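# Clip netting's taped edge onto a hoop leg

## Task

Using either of the two pegs, clip the taped border of the netting onto the near leg (the leg closest to the robot) of the hoop that is right-middle from the robot's point of view. The peg must sit at right angles to the leg, with the leg deep between its jaws, and at the grip the tape must span the full width of the jaws on both faces. For the whole episode the left hand's thumb_mcp goal stops at +87.5 degrees (its hinge stop is +109), so any larger goal acts as +87.5 and hand_goal reports that number.

## Robot and tools

Robot: two UR-type arms, left_arm and right_arm, each ending in a 16-motor four-finger hand (left_arm has a left hand, right_arm a right hand). Bases in the scene frame: left_arm (+0.023, +0.361, 0) m, right_arm (-0.002, -0.443, 0) m, both facing nearly straight ahead. Scene frame: origin at table-top height midway between the arms, +x out over the table, +y toward left_arm, +z up. Image left and right do not follow these names.

Hand point frame (right hand): +z along straight fingers toward the tips, +y out of the palm face, +x across the palm away from the thumb. On the left hand +x points toward the thumb. A rigid mast behind the wrist on the palm side can strike objects. Fingertips have rubber caps; the rest is hard plastic.

Row layout (used by execute_actions and move): 48 numbers, each in [-1, 1]. Order: left_arm dx, dy, dz, rx, ry, rz; 16 left hand motor numbers; left current_limit; left speed; then the same 24 for right_arm. Pose part: an offset from that arm's current Hand target (not an absolute pose), on the scene frame axes, turning about the Hand target position. Scale: 1.0 = 0.6 m or 180 degrees; rx, ry, rz form one rotation vector. All six zero re-requests the current Hand target. Within one action or one move list, every row counts from the same start target, not from the preceding row.

Hand part: each of the 16 numbers is an absolute goal angle, linearly mapped between the hinge's stops. Order: index_mcp, index_abd, index_pip, index_dip, middle_mcp, middle_abd, middle_pip, middle_dip, ring_mcp, ring_abd, ring_pip, ring_dip, thumb_cmc, thumb_axl, thumb_mcp, thumb_ipl. Moving toward -1 curls fingers and brings the thumb in front of the palm. Straight values are roughly +0.75 (mcp), 0 (abd), +0.58 (pip), +0.70 (dip). Short form instead: grasp numbers a, b, c, d in the first four places and exactly 0 in the other twelve (a curls index and middle tips, b bends knuckles, c brings thumb across and index toward it, d curls ring); all four 0 = open hand. 0 is a real goal, so to keep a hand unchanged resend its hand_goal, hand_current_limit and hand_speed. current_limit maps -1..+1 to 0..550 mA (minimum 11 mA); speed sets goal slew as (speed+1)/2 of 8.5 rad/s. Start values: current_limit +0.4, speed -0.6.

execute_actions(actions, cameras): actions is a list of actions; each action is up to 15 rows of 1/30 s, the last row held to fill 15 steps (0.5 s). An empty list returns state and all camera images. cameras: list of names, ["all"], or [].

move(target, speed, blend, stop_force, zero, blocking, cameras): straight-line motion of each hand point to the target offsets (one 48-number row, or up to 15 rows all counted from the same start Hand targets). speed in m/s, 0.002 to 3.6, default 0.25 (turns up to twice that in rad/s). blend in m rounds corners in a list. stop_force in N, 3 to 120, ends an arm's path on felt push; zero resets the baseline (default true). Omit stop_force when backing off a contact. blocking=false returns after 0.5 s and cannot combine with stop_force. The result's move: line gives the ending (done, off_target, moving, held, fault) and limits (paced, held). Paths do not avoid obstacles; steer around the arm's own base.

wait(seconds 0 to 10), stop() to brake a running move, zoom_image(camera, region [x0,y0,x1,y1] pixels, at most 504x504), zero_wrist_force(arm), read_manual, finished_scene (irreversible; the peg must stay correct without the robot).

Cameras: cam_high, cam_low, cam_front, cam_level, cam_over, cam_left_wrist, cam_right_wrist, each 896x504.

Results: end_effector_position (m) and quat_wxyz in the scene frame; Hand target is the last commanded pose after clipping (orientation is clipped to within 32 degrees of the measured one). hand_goal, hand_measured, hand_current_ma and hand_state (moving, goal, blocked, overload) are listed per motor in the order above. Wrist force/torque are in the end effector axes.

Avoid: dropping the peg or netting, letting go of anything still moving, letting anything fall off the table, and fast or hard contacts. The arms are stiff, so aiming even slightly past a firm surface can trip a force fault (about 150 N) or torque fault (wrist limit 26.6 N m), halting the arm for 10 s. Never let the hands or arms press on each other. Motors held at 495 mA or more for 5 s shut down; hot arm motors (85 °C) brake the arm.

Each tool is called after "Call:" as name(argument=value, ...), one argument or row to a line, values as JSON.

## Session

Call:
execute_actions(
  actions=[],
  cameras=["all"],
)

Scene clock: 0.00 s.
left_arm: end_effector_position=(+0.2921, +0.1832, +0.1926) hand_goal=(+0.754, +0.000, +0.576, +0.696, +0.754, +0.000, +0.576, +0.696, +0.754, +0.000, +0.576, +0.696, +0.714, +0.678, +0.226, +0.168) hand_measured=(+0.754, +0.000, +0.576, +0.696, +0.754, +0.000, +0.576, +0.696, +0.754, +0.000, +0.576, +0.696, +0.714, +0.678, +0.226, +0.168) hand_current_ma=(+0, +0, +0, +0, +0, +0, +0, +0, +0, +0, +0, +0, +0, +0, +0, +0) hand_state=(goal, goal, goal, goal, goal, goal, goal, goal, goal, goal, goal, goal, goal, goal, goal, goal) hand_current_limit=0.40 hand_speed=-0.60 end_effector_quat_wxyz=(+0.119, +0.936, -0.330, +0.015) | right_arm: end_effector_position=(+0.4427, -0.5295, +0.1895) hand_goal=(+0.754, +0.000, +0.576, +0.696, +0.754, +0.000, +0.576, +0.696, +0.754, +0.000, +0.576, +0.696, +0.714, +0.678, +0.226, +0.168) hand_measured=(+0.754, +0.000, +0.576, +0.696, +0.754, +0.000, +0.576, +0.696, +0.754, +0.000, +0.576, +0.696, +0.714, +0.678, +0.226, +0.168) hand_current_ma=(+0, +0, +0, +0, +0, +0, +0, +0, +0, +0, +0, +0, +0, +0, +0, +0) hand_state=(goal, goal, goal, goal, goal, goal, goal, goal, goal, goal, goal, goal, goal, goal, goal, goal) hand_current_limit=0.40 hand_speed=-0.60 end_effector_quat_wxyz=(-0.493, +0.674, +0.521, -0.177)
Joint positions: left_arm=[3.422 -1.149 -2.367 -1.312 1.36 -3.739] | right_arm=[-0.533 -1.165 1.404 -0.707 -1.528 -0.293]
Joint velocities: within noise
Joint torques (N m): no reading
Motor temperatures (°C): left_arm=[26 29 46 50 41 46] | right_arm=[45 37 30 43 43 43]
Wrist force (N): no reading
Wrist torque (N m): no reading
Wrist force, peak (N): no reading
Hand target: left_arm +0.2921, +0.1832, +0.1926; +0.119, +0.936, -0.330, +0.015 | right_arm +0.4427, -0.5295, +0.1895; -0.493, +0.674, +0.521, -0.177

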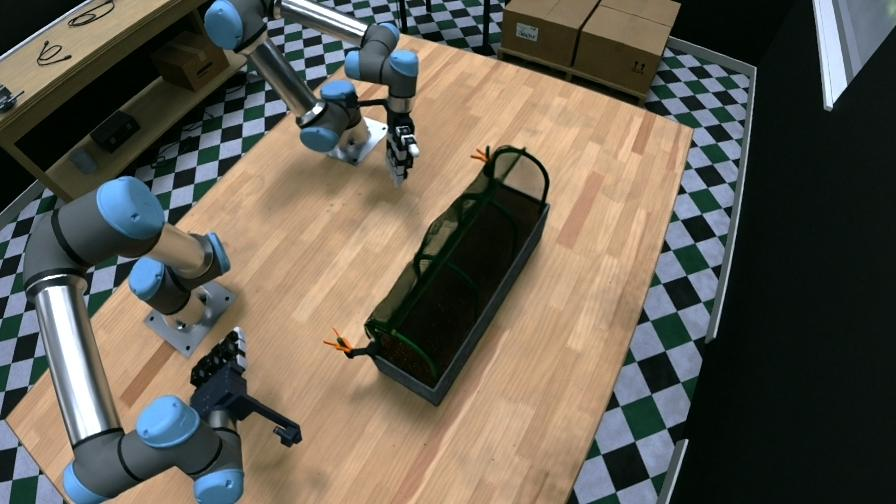

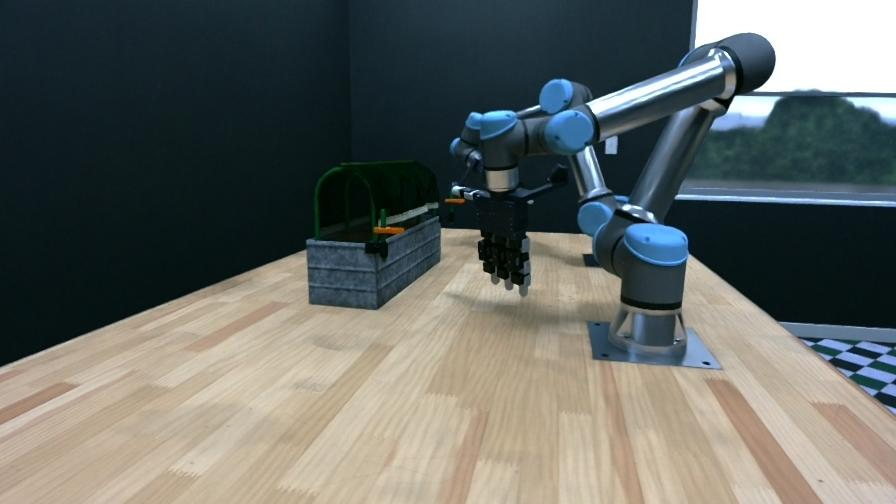

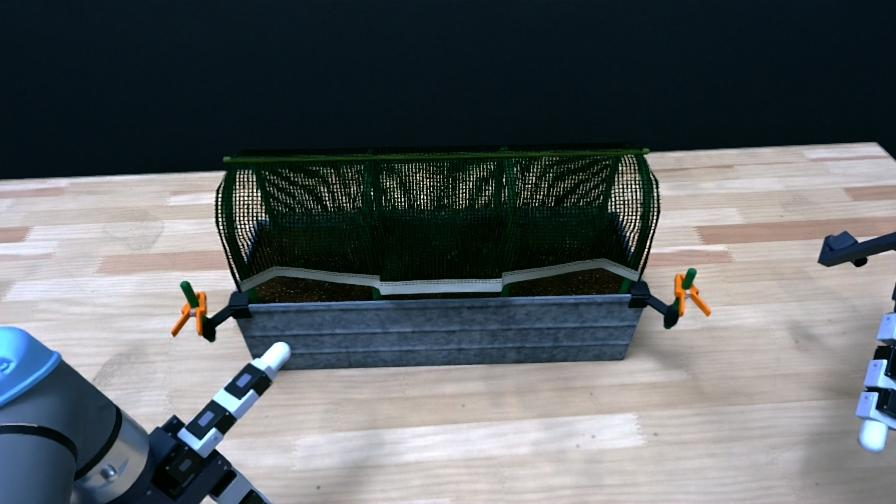

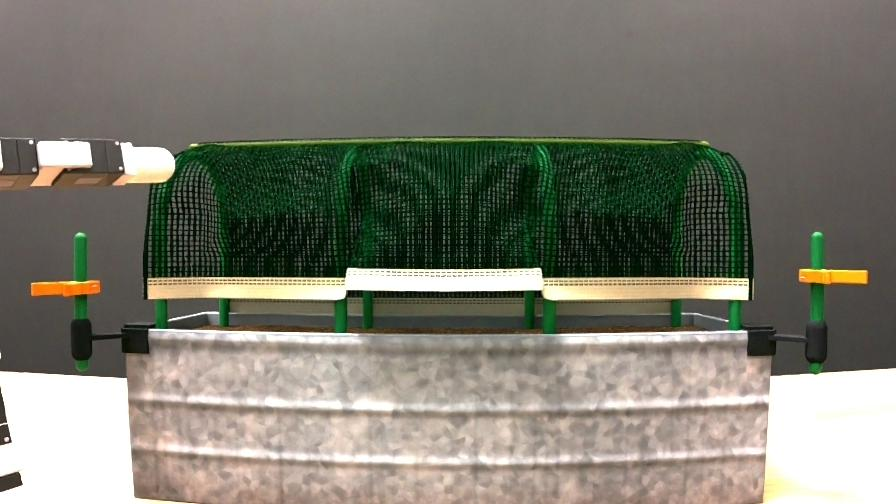

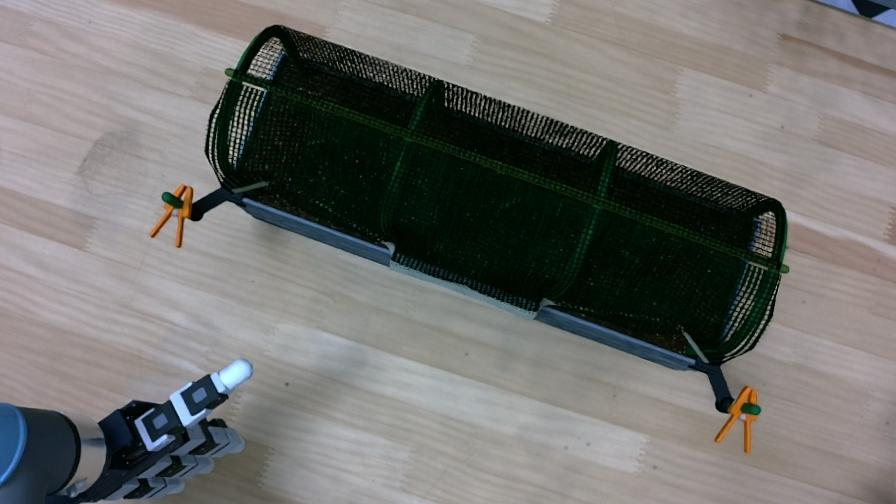

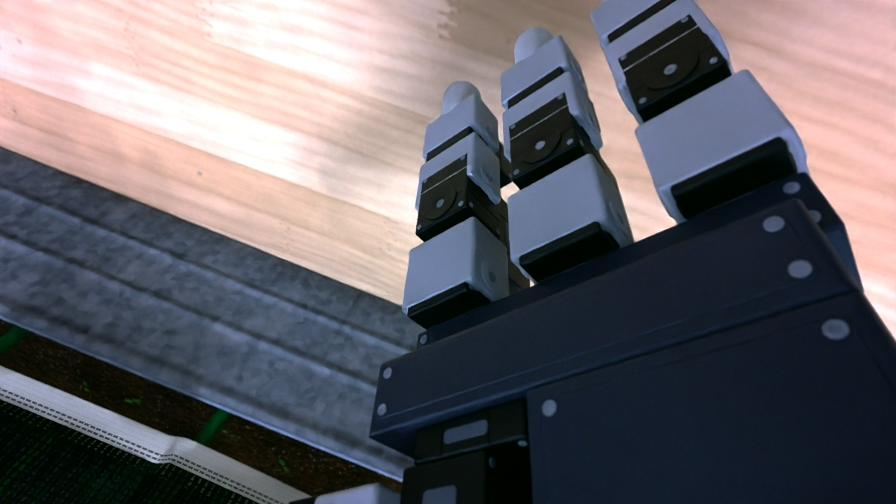

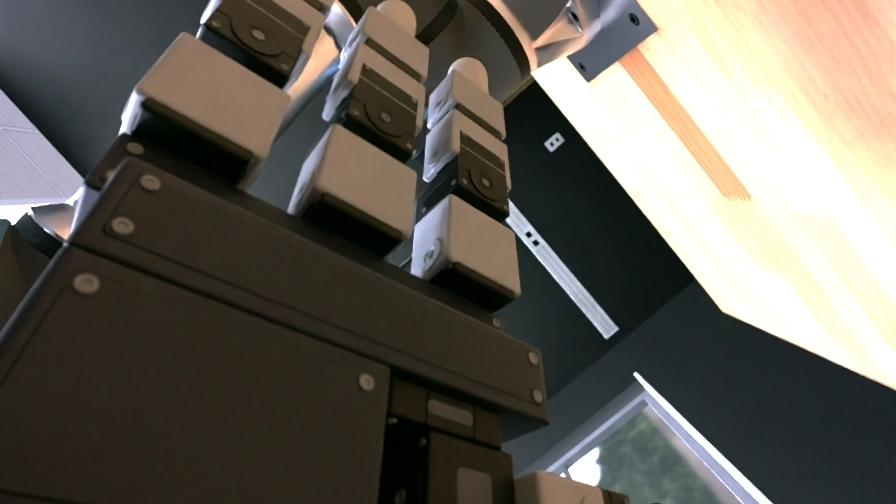

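Call:
zoom_image(
  camera="cam_level",
  region=[440, 220, 880, 400],
)

Call:
zoom_image(
  camera="cam_front",
  region=[460, 220, 740, 360],
)

Call:
zoom_image(
  camera="cam_over",
  region=[480, 180, 820, 470],
)

Call:
zoom_image(
  camera="cam_level",
  region=[0, 220, 440, 400],
)

Scaled by 1.145.

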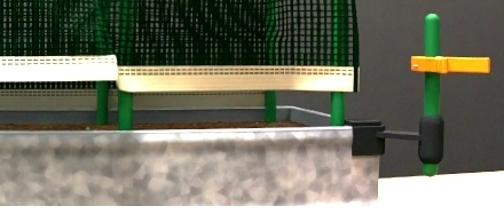

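Scaled by 1.800.

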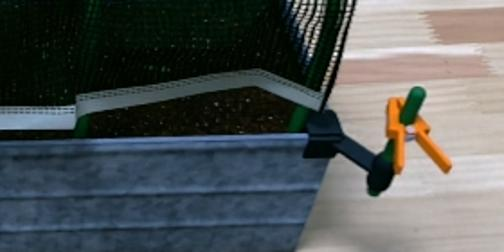

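Scaled by 1.482.

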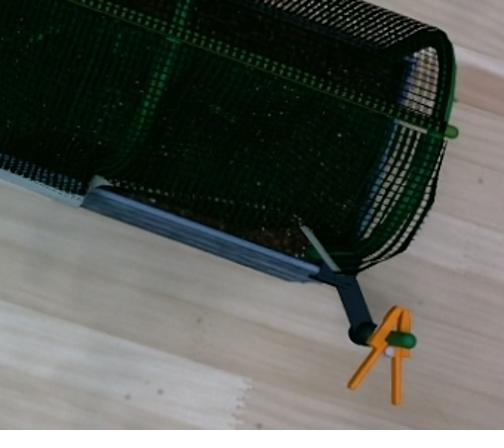

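Scaled by 1.145.

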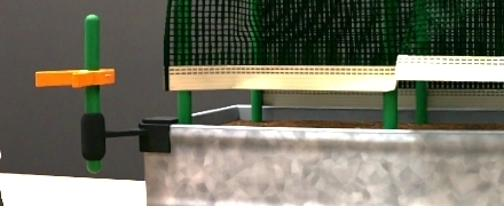

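Call:
zoom_image(
  camera="cam_level",
  region=[500, 240, 600, 340],
)

Call:
zoom_image(
  camera="cam_front",
  region=[460, 230, 560, 330],
)

Call:
zoom_image(
  camera="cam_over",
  region=[490, 250, 590, 350],
)

Call:
zoom_image(
  camera="cam_level",
  region=[770, 220, 880, 380],
)

Call:
zoom_image(
  camera="cam_over",
  region=[680, 340, 800, 460],
)

Call:
zoom_image(
  camera="cam_front",
  region=[620, 240, 740, 360],
)

Call:
zoom_image(
  camera="cam_low",
  region=[300, 150, 480, 320],
)

Scaled by 5.040.

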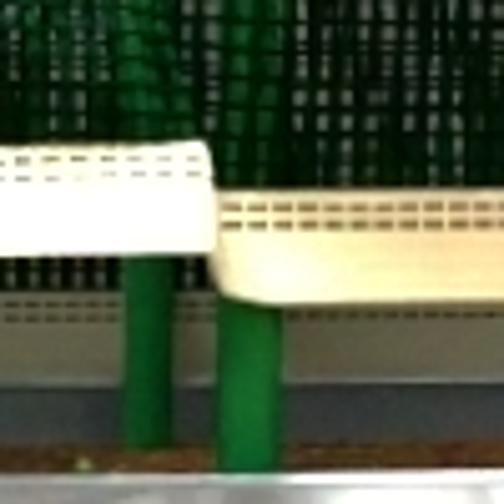

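Scaled by 5.040.

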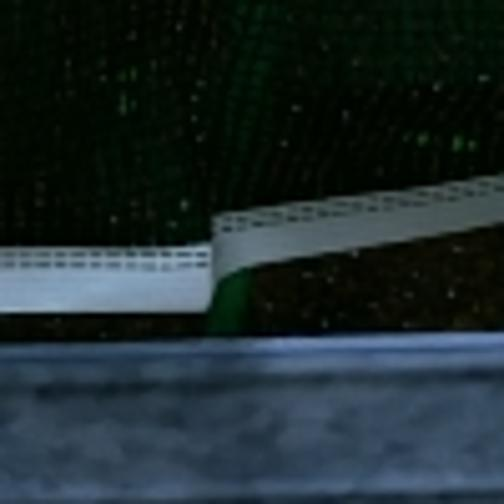

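Scaled by 5.040.

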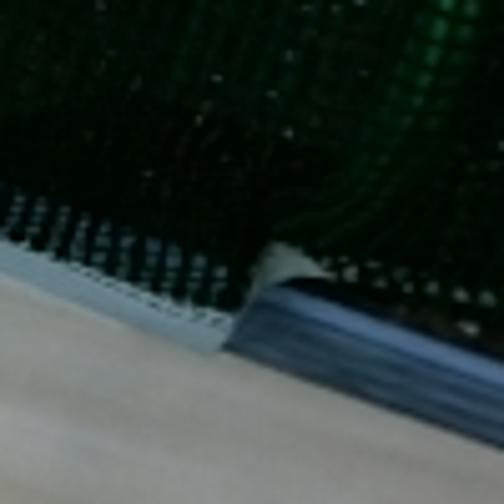

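Scaled by 3.150.

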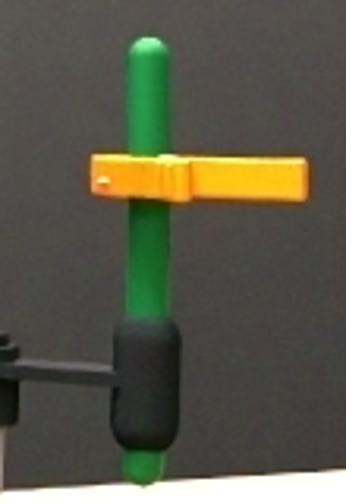

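Scaled by 4.200.

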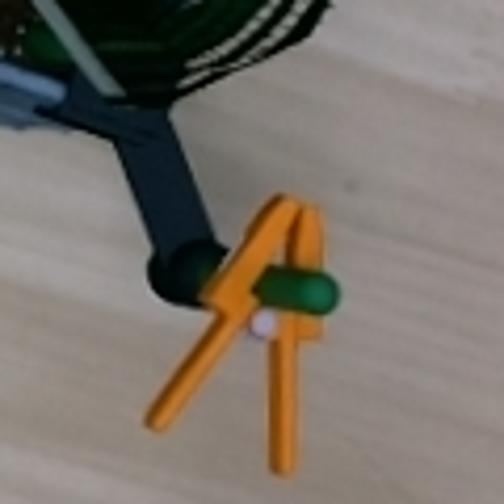

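Scaled by 4.200.

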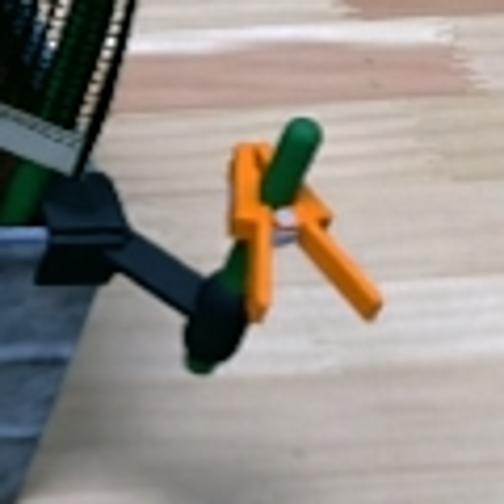

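Scaled by 2.800.

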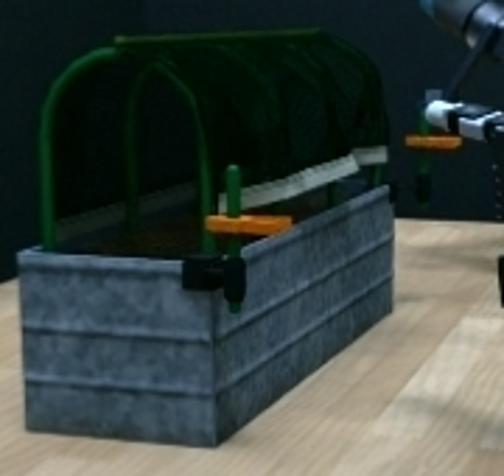

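Call:
zoom_image(
  camera="cam_over",
  region=[0, 0, 504, 504],
)

Call:
zoom_image(
  camera="cam_over",
  region=[392, 0, 896, 504],
)

Scaled by 1.000.

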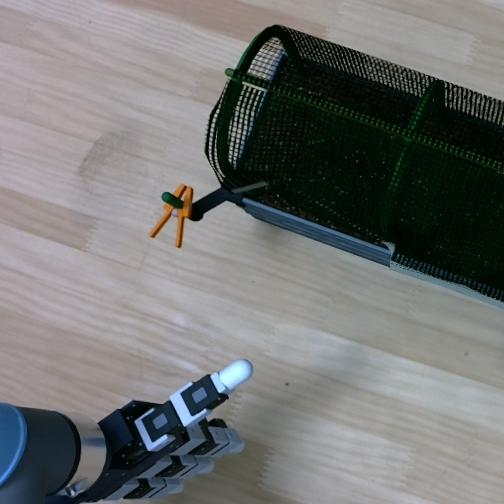

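Scaled by 1.000.

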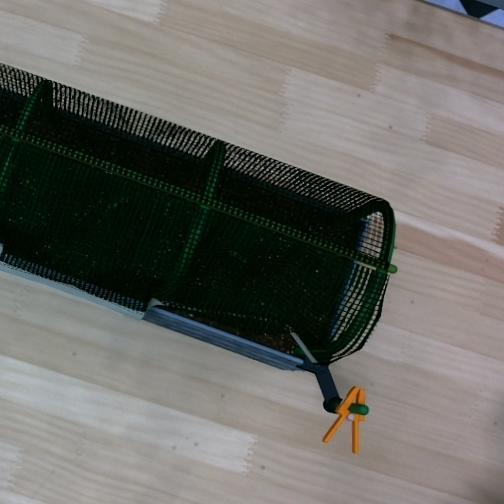

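Call:
move(
  target=[0,0,0,0,0,0, 0,0,0,0,0,0,0,0,0,0,0,0,0,0,0,0, 0.4,-0.6, -0.071,0.216,0.151,0.296,-0.297,-0.1985, 0.137,0,0.092,0.562,0.754,0,0.576,0.696,0.754,0,0.576,0.696,-0.509,0.677,0.067,0.1135, 0.4,-0.6],
  speed=0.25,
  cameras=["all"],
)

Scene clock: 625.50 s.
left_arm: end_effector_position=(+0.2921, +0.1832, +0.1926) hand_goal=(+0.750, +0.000, +0.580, +0.700, +0.750, +0.000, +0.580, +0.700, +0.750, +0.000, +0.580, +0.700, +0.710, +0.680, +0.230, +0.170) hand_measured=(+0.754, +0.000, +0.578, +0.698, +0.754, +0.000, +0.578, +0.698, +0.754, +0.000, +0.578, +0.698, +0.714, +0.678, +0.224, +0.168) hand_current_ma=(+4, +0, -2, -2, +4, +0, -2, -3, +4, +0, -2, -3, +5, -2, -12, -3) hand_state=(goal, goal, goal, goal, goal, goal, goal, goal, goal, goal, goal, goal, goal, goal, goal, goal) hand_current_limit=0.40 hand_speed=-0.60 end_effector_quat_wxyz=(+0.119, +0.936, -0.330, +0.015) | right_arm: end_effector_position=(+0.4001, -0.3999, +0.2801) hand_goal=(+0.138, +0.000, +0.092, +0.562, +0.754, +0.000, +0.576, +0.696, +0.754, +0.000, +0.576, +0.696, -0.508, +0.678, +0.068, +0.114) hand_measured=(+0.138, +0.002, +0.096, +0.564, +0.752, +0.002, +0.576, +0.696, +0.752, +0.002, +0.576, +0.696, -0.498, +0.678, +0.068, +0.116) hand_current_ma=(+0, +0, +2, +1, -2, +0, +0, +0, -1, +1, +0, +0, +11, +0, +0, +1) hand_state=(goal, goal, goal, goal, goal, goal, goal, goal, goal, goal, goal, goal, goal, goal, goal, goal) hand_current_limit=0.40 hand_speed=-0.60 end_effector_quat_wxyz=(-0.482, +0.517, +0.482, +0.517)
Joint positions: left_arm=[3.422 -1.149 -2.367 -1.312 1.36 -3.739] | right_arm=[-0.941 -1.62 2.111 -0.489 -0.859 -1.572]
Joint torques (N m): left_arm=[0.82 4.68 23.35 2.28 -0.45 -0.2] | right_arm=[10.93 -6.62 -22.54 1.58 -0.03 -1.22]
Motor temperatures (°C): left_arm=[26 28 43 45 40 43] | right_arm=[41 36 29 41 42 39]
Wrist force (N): left_arm=[-0.1 0.2 0.0] | right_arm=[-1.6 -0.8 -0.2]
Wrist torque (N m): left_arm=[0.02 0.01 -0.01] | right_arm=[0.01 0.04 -0.22]
Wrist force, peak (N): left_arm=[-0.1 0.5 0.2] | right_arm=[-1.6 -1.2 0.4]
Hand target: left_arm +0.2921, +0.1832, +0.1926; +0.119, +0.936, -0.330, +0.015 | right_arm +0.4001, -0.3999, +0.2801; +0.483, -0.517, -0.482, -0.518
Off the commanded pose: left_arm 0.000 m, 0 deg | right_arm 0.000 m, 0 deg.
move: done

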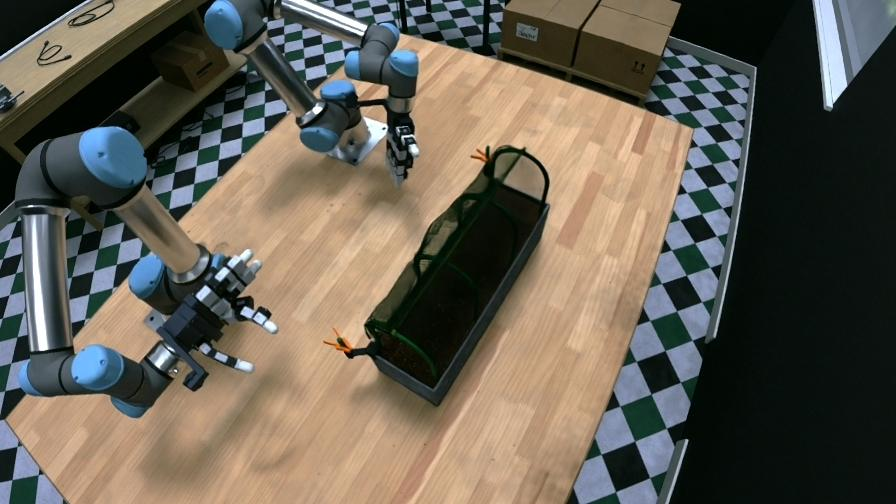

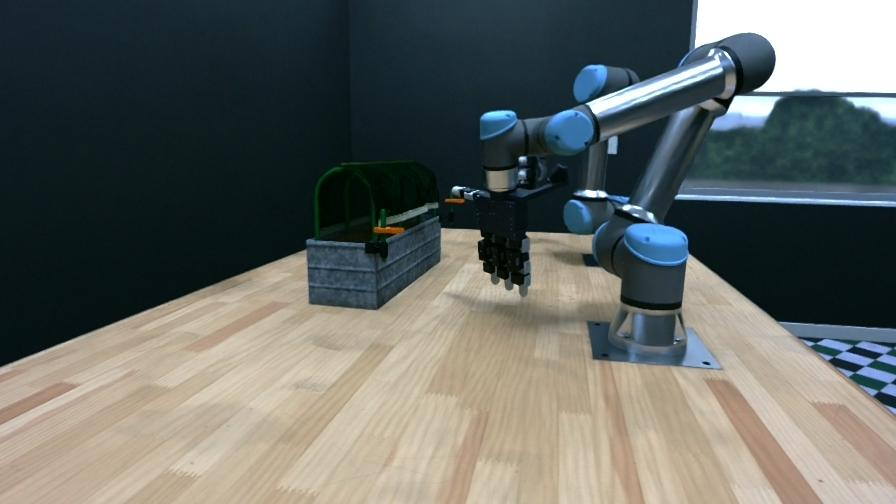

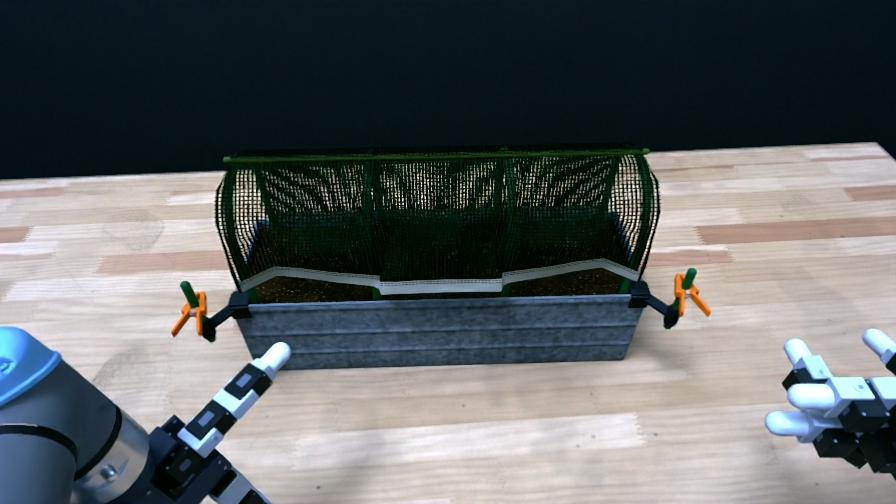

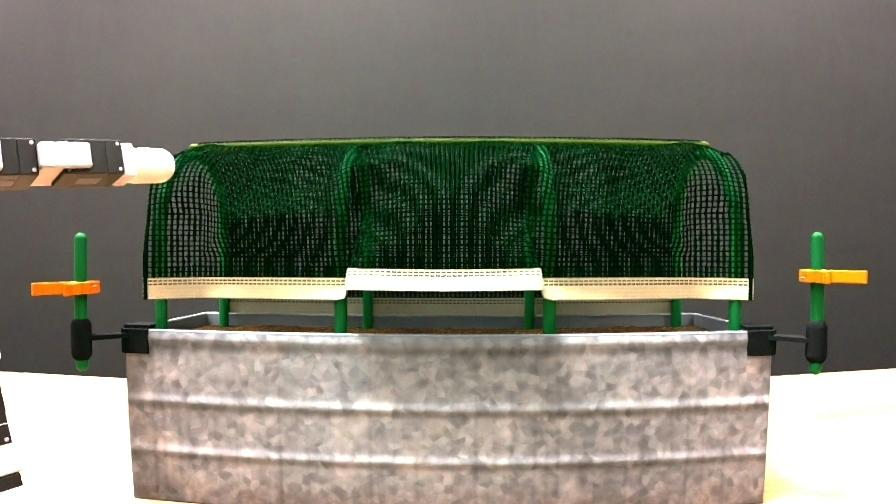

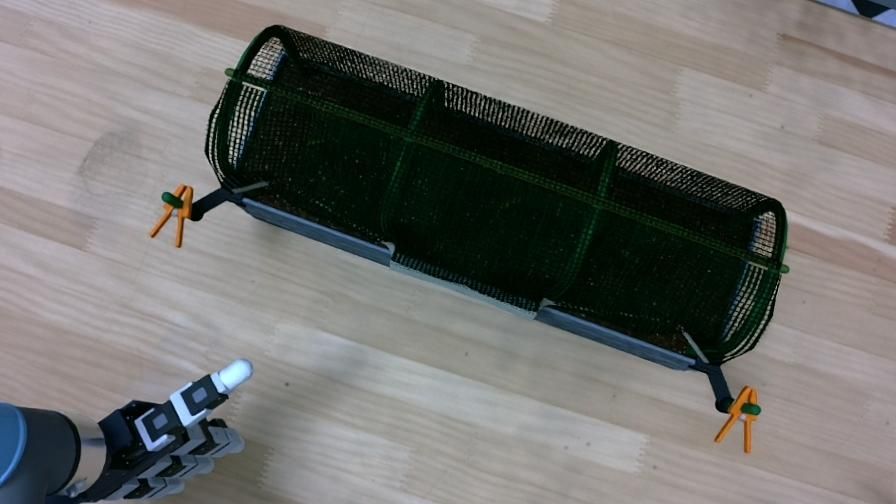

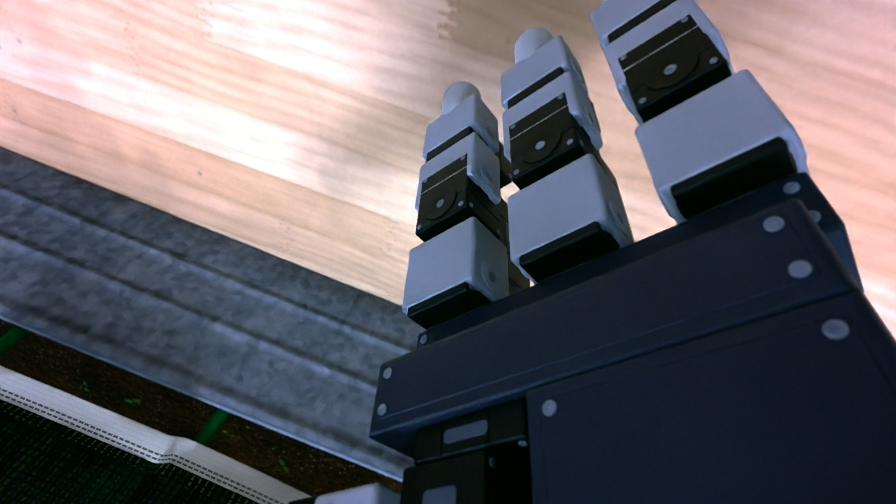

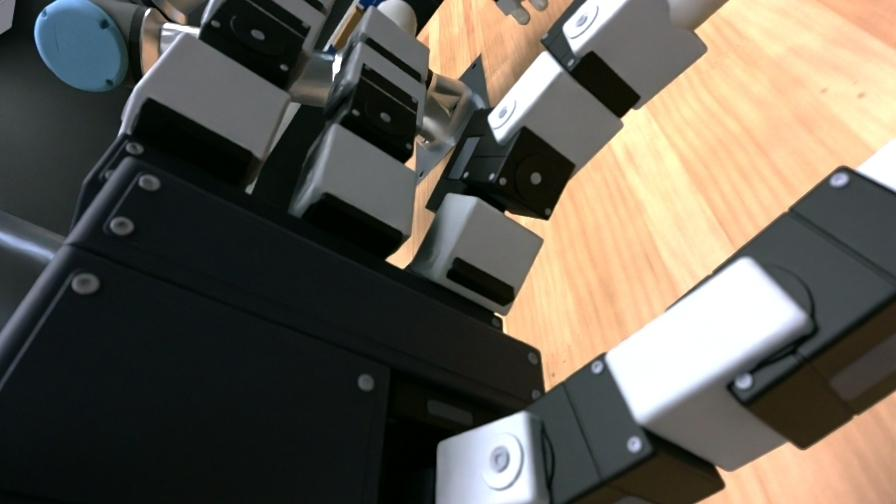

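Call:
move(
  target=[0,0,0,0,0,0, 0,0,0,0,0,0,0,0,0,0,0,0,0,0,0,0, 0.4,-0.6, 0.025,0.1,-0.1,0,0,0, 0.137,0,0.092,0.562,0.754,0,0.576,0.696,0.754,0,0.576,0.696,-0.509,0.677,0.067,0.1135, 0.4,-0.6],
  speed=0.15,
  cameras=["cam_high","cam_front","cam_level","cam_over","cam_right_wrist"],
)

Scene clock: 668.07 s.
left_arm: end_effector_position=(+0.2921, +0.1832, +0.1926) hand_goal=(+0.750, +0.000, +0.580, +0.700, +0.750, +0.000, +0.580, +0.700, +0.750, +0.000, +0.580, +0.700, +0.710, +0.680, +0.230, +0.170) hand_measured=(+0.754, +0.000, +0.578, +0.698, +0.754, +0.000, +0.578, +0.698, +0.754, +0.000, +0.578, +0.698, +0.714, +0.678, +0.224, +0.168) hand_current_ma=(+4, +0, -2, -2, +4, +0, -2, -3, +4, +0, -2, -3, +5, -2, -12, -3) hand_state=(goal, goal, goal, goal, goal, goal, goal, goal, goal, goal, goal, goal, goal, goal, goal, goal) hand_current_limit=0.40 hand_speed=-0.60 end_effector_quat_wxyz=(+0.119, +0.936, -0.330, +0.015) | right_arm: end_effector_position=(+0.4151, -0.3399, +0.2201) hand_goal=(+0.138, +0.000, +0.092, +0.562, +0.754, +0.000, +0.576, +0.696, +0.754, +0.000, +0.576, +0.696, -0.508, +0.678, +0.068, +0.114) hand_measured=(+0.138, +0.002, +0.096, +0.564, +0.752, +0.002, +0.576, +0.696, +0.752, +0.002, +0.576, +0.696, -0.498, +0.678, +0.068, +0.116) hand_current_ma=(+0, +0, +2, +1, -2, +1, +0, +0, -1, +1, +0, +0, +11, +0, +0, +1) hand_state=(goal, goal, goal, goal, goal, goal, goal, goal, goal, goal, goal, goal, goal, goal, goal, goal) hand_current_limit=0.40 hand_speed=-0.60 end_effector_quat_wxyz=(-0.483, +0.517, +0.482, +0.517)
Joint positions: left_arm=[3.422 -1.149 -2.367 -1.312 1.36 -3.739] | right_arm=[-0.781 -1.559 2.234 -0.674 -0.699 -1.573]
Joint torques (N m): left_arm=[0.79 4.57 23.38 2.21 -0.45 -0.17] | right_arm=[0.41 -25.38 -21.15 0.87 0.14 0.03]
Wrist force (N): left_arm=[0.0 0.1 0.0] | right_arm=[-1.4 -0.8 0.0]
Wrist torque (N m): left_arm=[0.01 0.00 0.00] | right_arm=[-0.01 0.02 -0.16]
Wrist force, peak (N): left_arm=[-0.2 0.5 0.1] | right_arm=[-2.5 -0.9 1.3]
Hand target: left_arm +0.2921, +0.1832, +0.1926; +0.119, +0.936, -0.330, +0.015 | right_arm +0.4151, -0.3399, +0.2201; +0.483, -0.517, -0.482, -0.518
Off the commanded pose: left_arm 0.000 m, 0 deg | right_arm 0.000 m, 0 deg.
move: done
Images, in order (width x height): cam_high 896x504, cam_front 896x504, cam_level 896x504, cam_over 896x504, cam_right_wrist 896x504.

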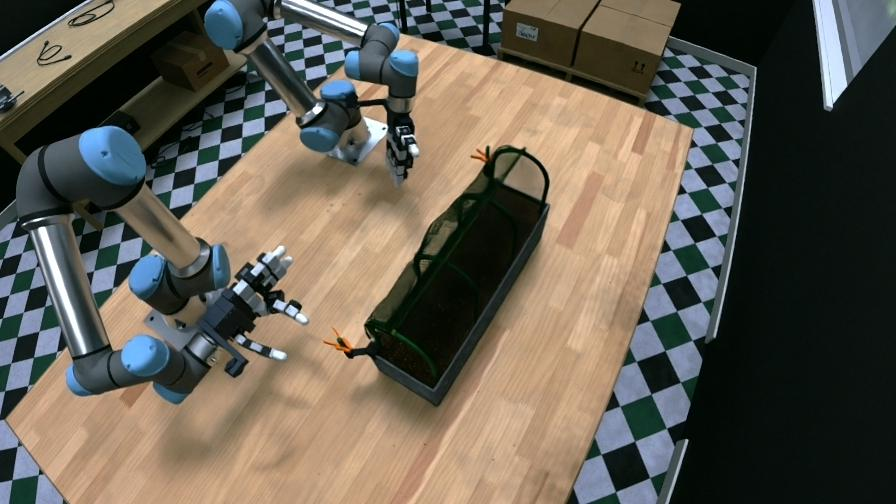

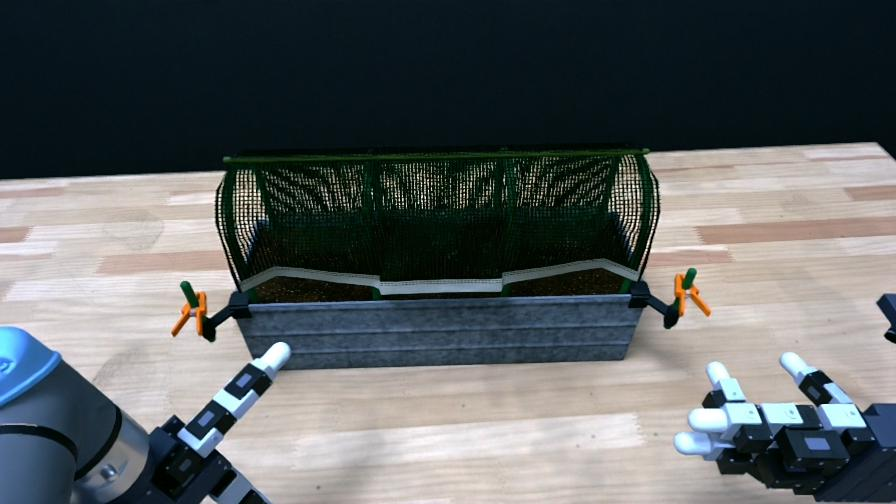

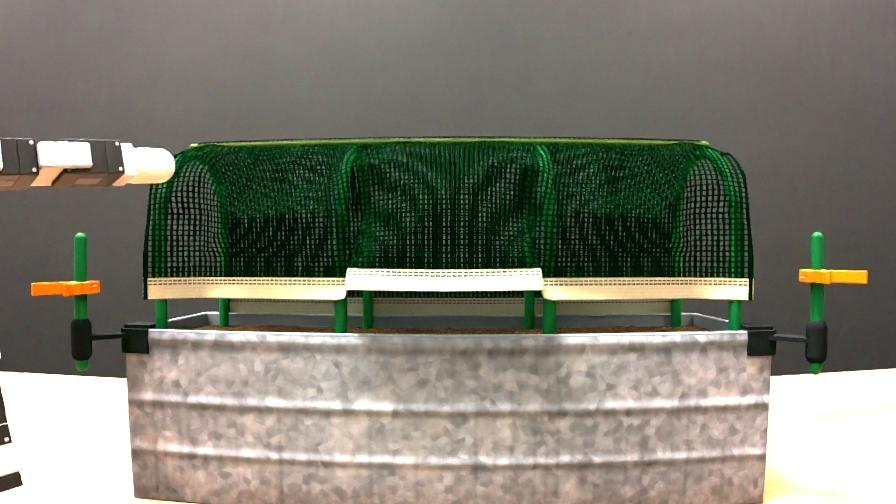

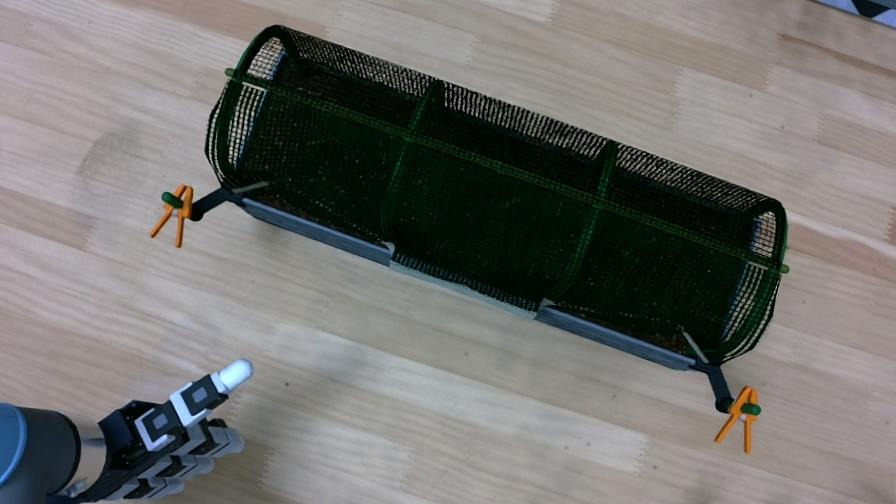

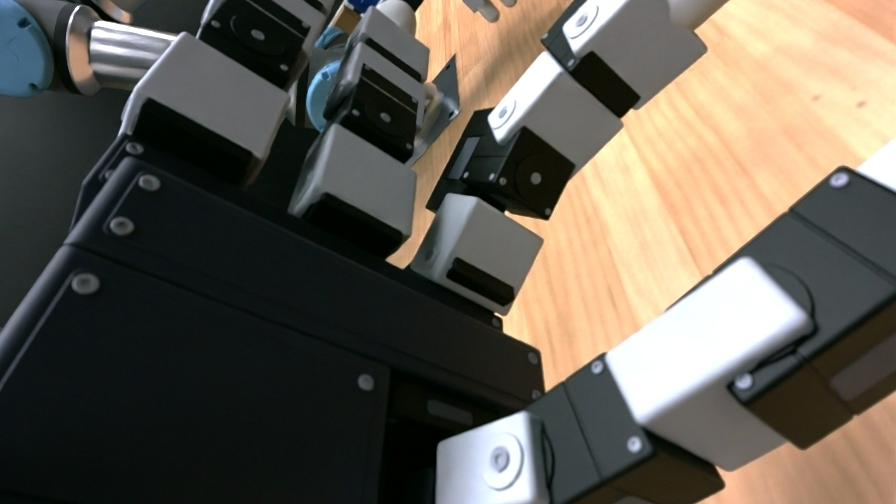

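Call:
move(
  target=[0,0,0,0,0,0, 0,0,0,0,0,0,0,0,0,0,0,0,0,0,0,0, 0.4,-0.6, 0.0665,0.075,-0.0168,0,0,0, 0.137,0,0.092,0.562,0.754,0,0.576,0.696,0.754,0,0.576,0.696,-0.509,0.677,0.067,0.1135, 0.4,-0.6],
  speed=0.1,
  cameras=["cam_high","cam_front","cam_level","cam_over","cam_right_wrist"],
)

Call:
zoom_image(
  camera="cam_over",
  region=[640, 340, 896, 504],
)

Call:
zoom_image(
  camera="cam_front",
  region=[600, 240, 800, 420],
)

Call:
zoom_image(
  camera="cam_high",
  region=[240, 220, 440, 420],
)

Scene clock: 697.03 s.
left_arm: end_effector_position=(+0.2921, +0.1832, +0.1926) hand_goal=(+0.750, +0.000, +0.580, +0.700, +0.750, +0.000, +0.580, +0.700, +0.750, +0.000, +0.580, +0.700, +0.710, +0.680, +0.230, +0.170) hand_measured=(+0.754, +0.000, +0.578, +0.698, +0.754, +0.000, +0.578, +0.698, +0.754, +0.000, +0.578, +0.698, +0.714, +0.678, +0.224, +0.168) hand_current_ma=(+4, +0, -2, -2, +4, +0, -2, -3, +4, +0, -2, -3, +5, -2, -12, -3) hand_state=(goal, goal, goal, goal, goal, goal, goal, goal, goal, goal, goal, goal, goal, goal, goal, goal) hand_current_limit=0.40 hand_speed=-0.60 end_effector_quat_wxyz=(+0.119, +0.936, -0.330, +0.015) | right_arm: end_effector_position=(+0.4550, -0.2949, +0.2100) hand_goal=(+0.138, +0.000, +0.092, +0.562, +0.754, +0.000, +0.576, +0.696, +0.754, +0.000, +0.576, +0.696, -0.508, +0.678, +0.068, +0.114) hand_measured=(+0.138, +0.002, +0.094, +0.564, +0.752, +0.002, +0.576, +0.696, +0.752, +0.002, +0.576, +0.696, -0.498, +0.678, +0.068, +0.116) hand_current_ma=(+0, +0, +2, +1, -1, +1, +0, +0, -1, +1, +0, +0, +11, +0, +0, +1) hand_state=(goal, goal, goal, goal, goal, goal, goal, goal, goal, goal, goal, goal, goal, goal, goal, goal) hand_current_limit=0.40 hand_speed=-0.60 end_effector_quat_wxyz=(-0.483, +0.517, +0.482, +0.517)
Joint positions: left_arm=[3.422 -1.149 -2.367 -1.312 1.36 -3.739] | right_arm=[-0.596 -1.477 2.18 -0.7 -0.514 -1.573]
Joint torques (N m): left_arm=[1.07 4.44 23.45 2.31 -0.59 -0.08] | right_arm=[4.3 -27.67 -5.21 2.7 1.36 -1.74]
Wrist force (N): left_arm=[0.0 0.3 0.0] | right_arm=[-1.2 -1.5 -0.1]
Wrist torque (N m): left_arm=[0.04 0.00 -0.01] | right_arm=[-0.07 0.00 -0.08]
Wrist force, peak (N): left_arm=[-0.1 0.5 0.2] | right_arm=[-1.5 -1.8 -0.6]
Hand target: left_arm +0.2921, +0.1832, +0.1926; +0.119, +0.936, -0.330, +0.015 | right_arm +0.4550, -0.2949, +0.2100; +0.483, -0.517, -0.482, -0.518
Off the commanded pose: left_arm 0.000 m, 0 deg | right_arm 0.000 m, 0 deg.
move: done
Images, in order (width x height): cam_high 896x504, cam_front 896x504, cam_level 896x504, cam_over 896x504, cam_right_wrist 896x504.

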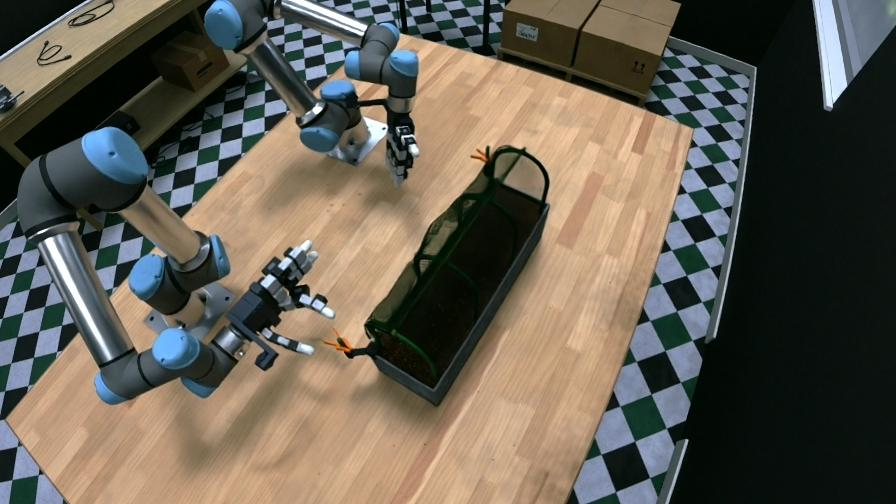

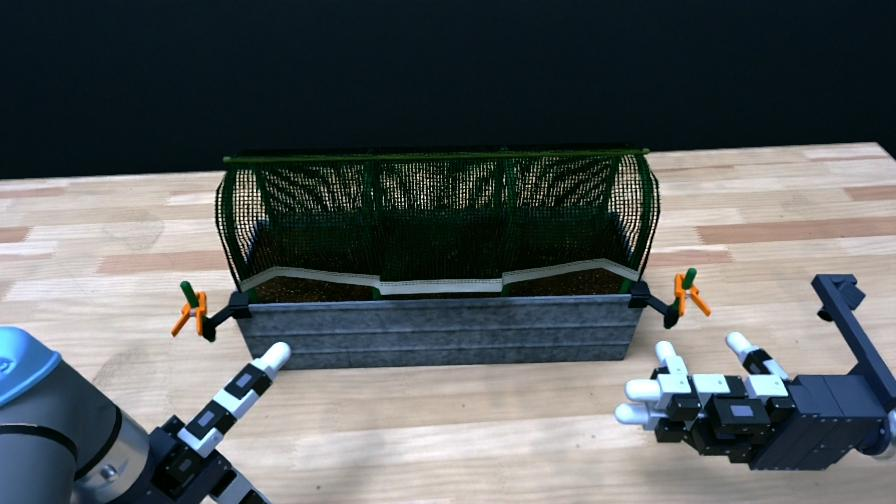

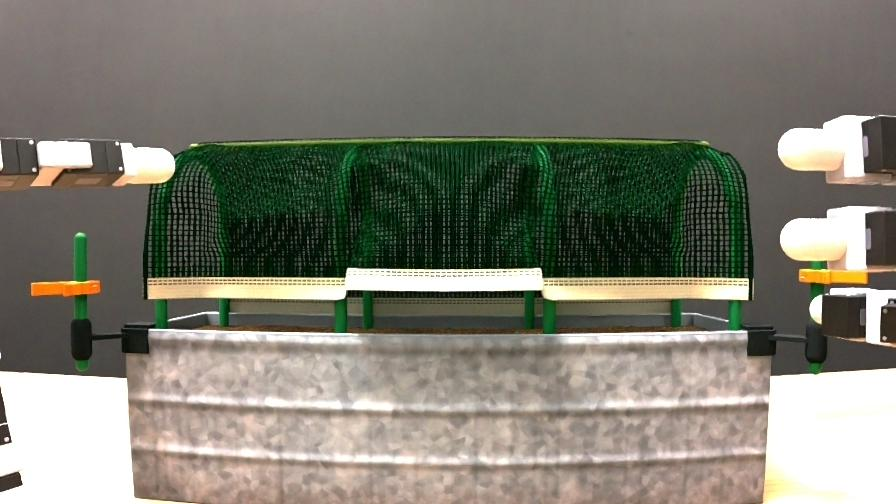

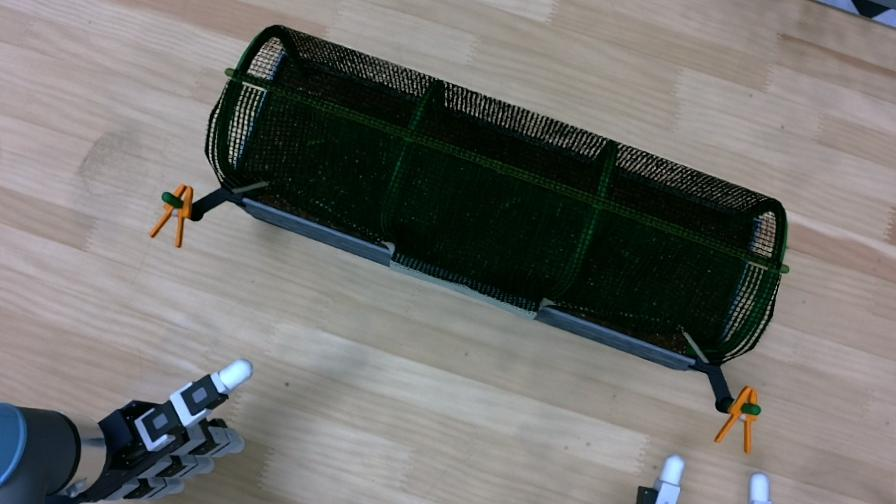

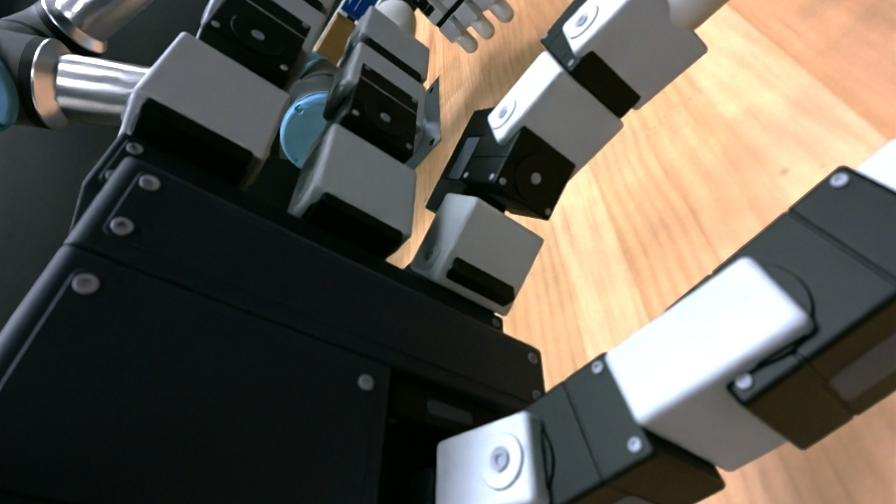

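Scaled by 1.969.

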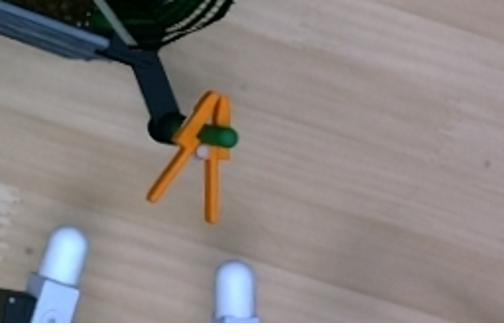

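Scaled by 2.520.

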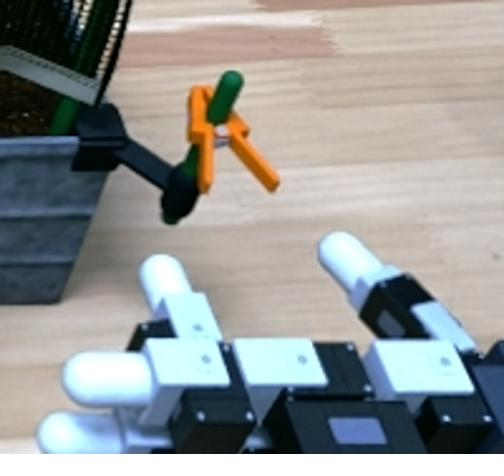

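Scaled by 2.520.

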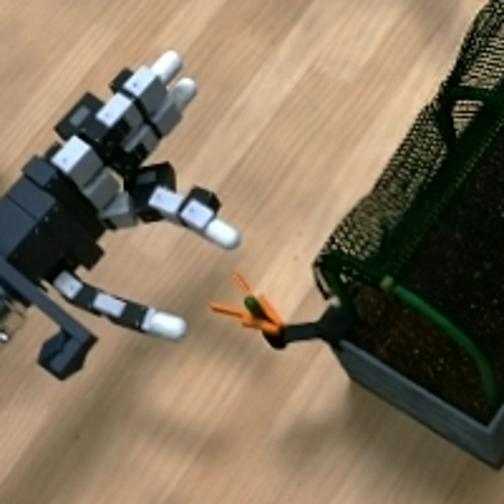

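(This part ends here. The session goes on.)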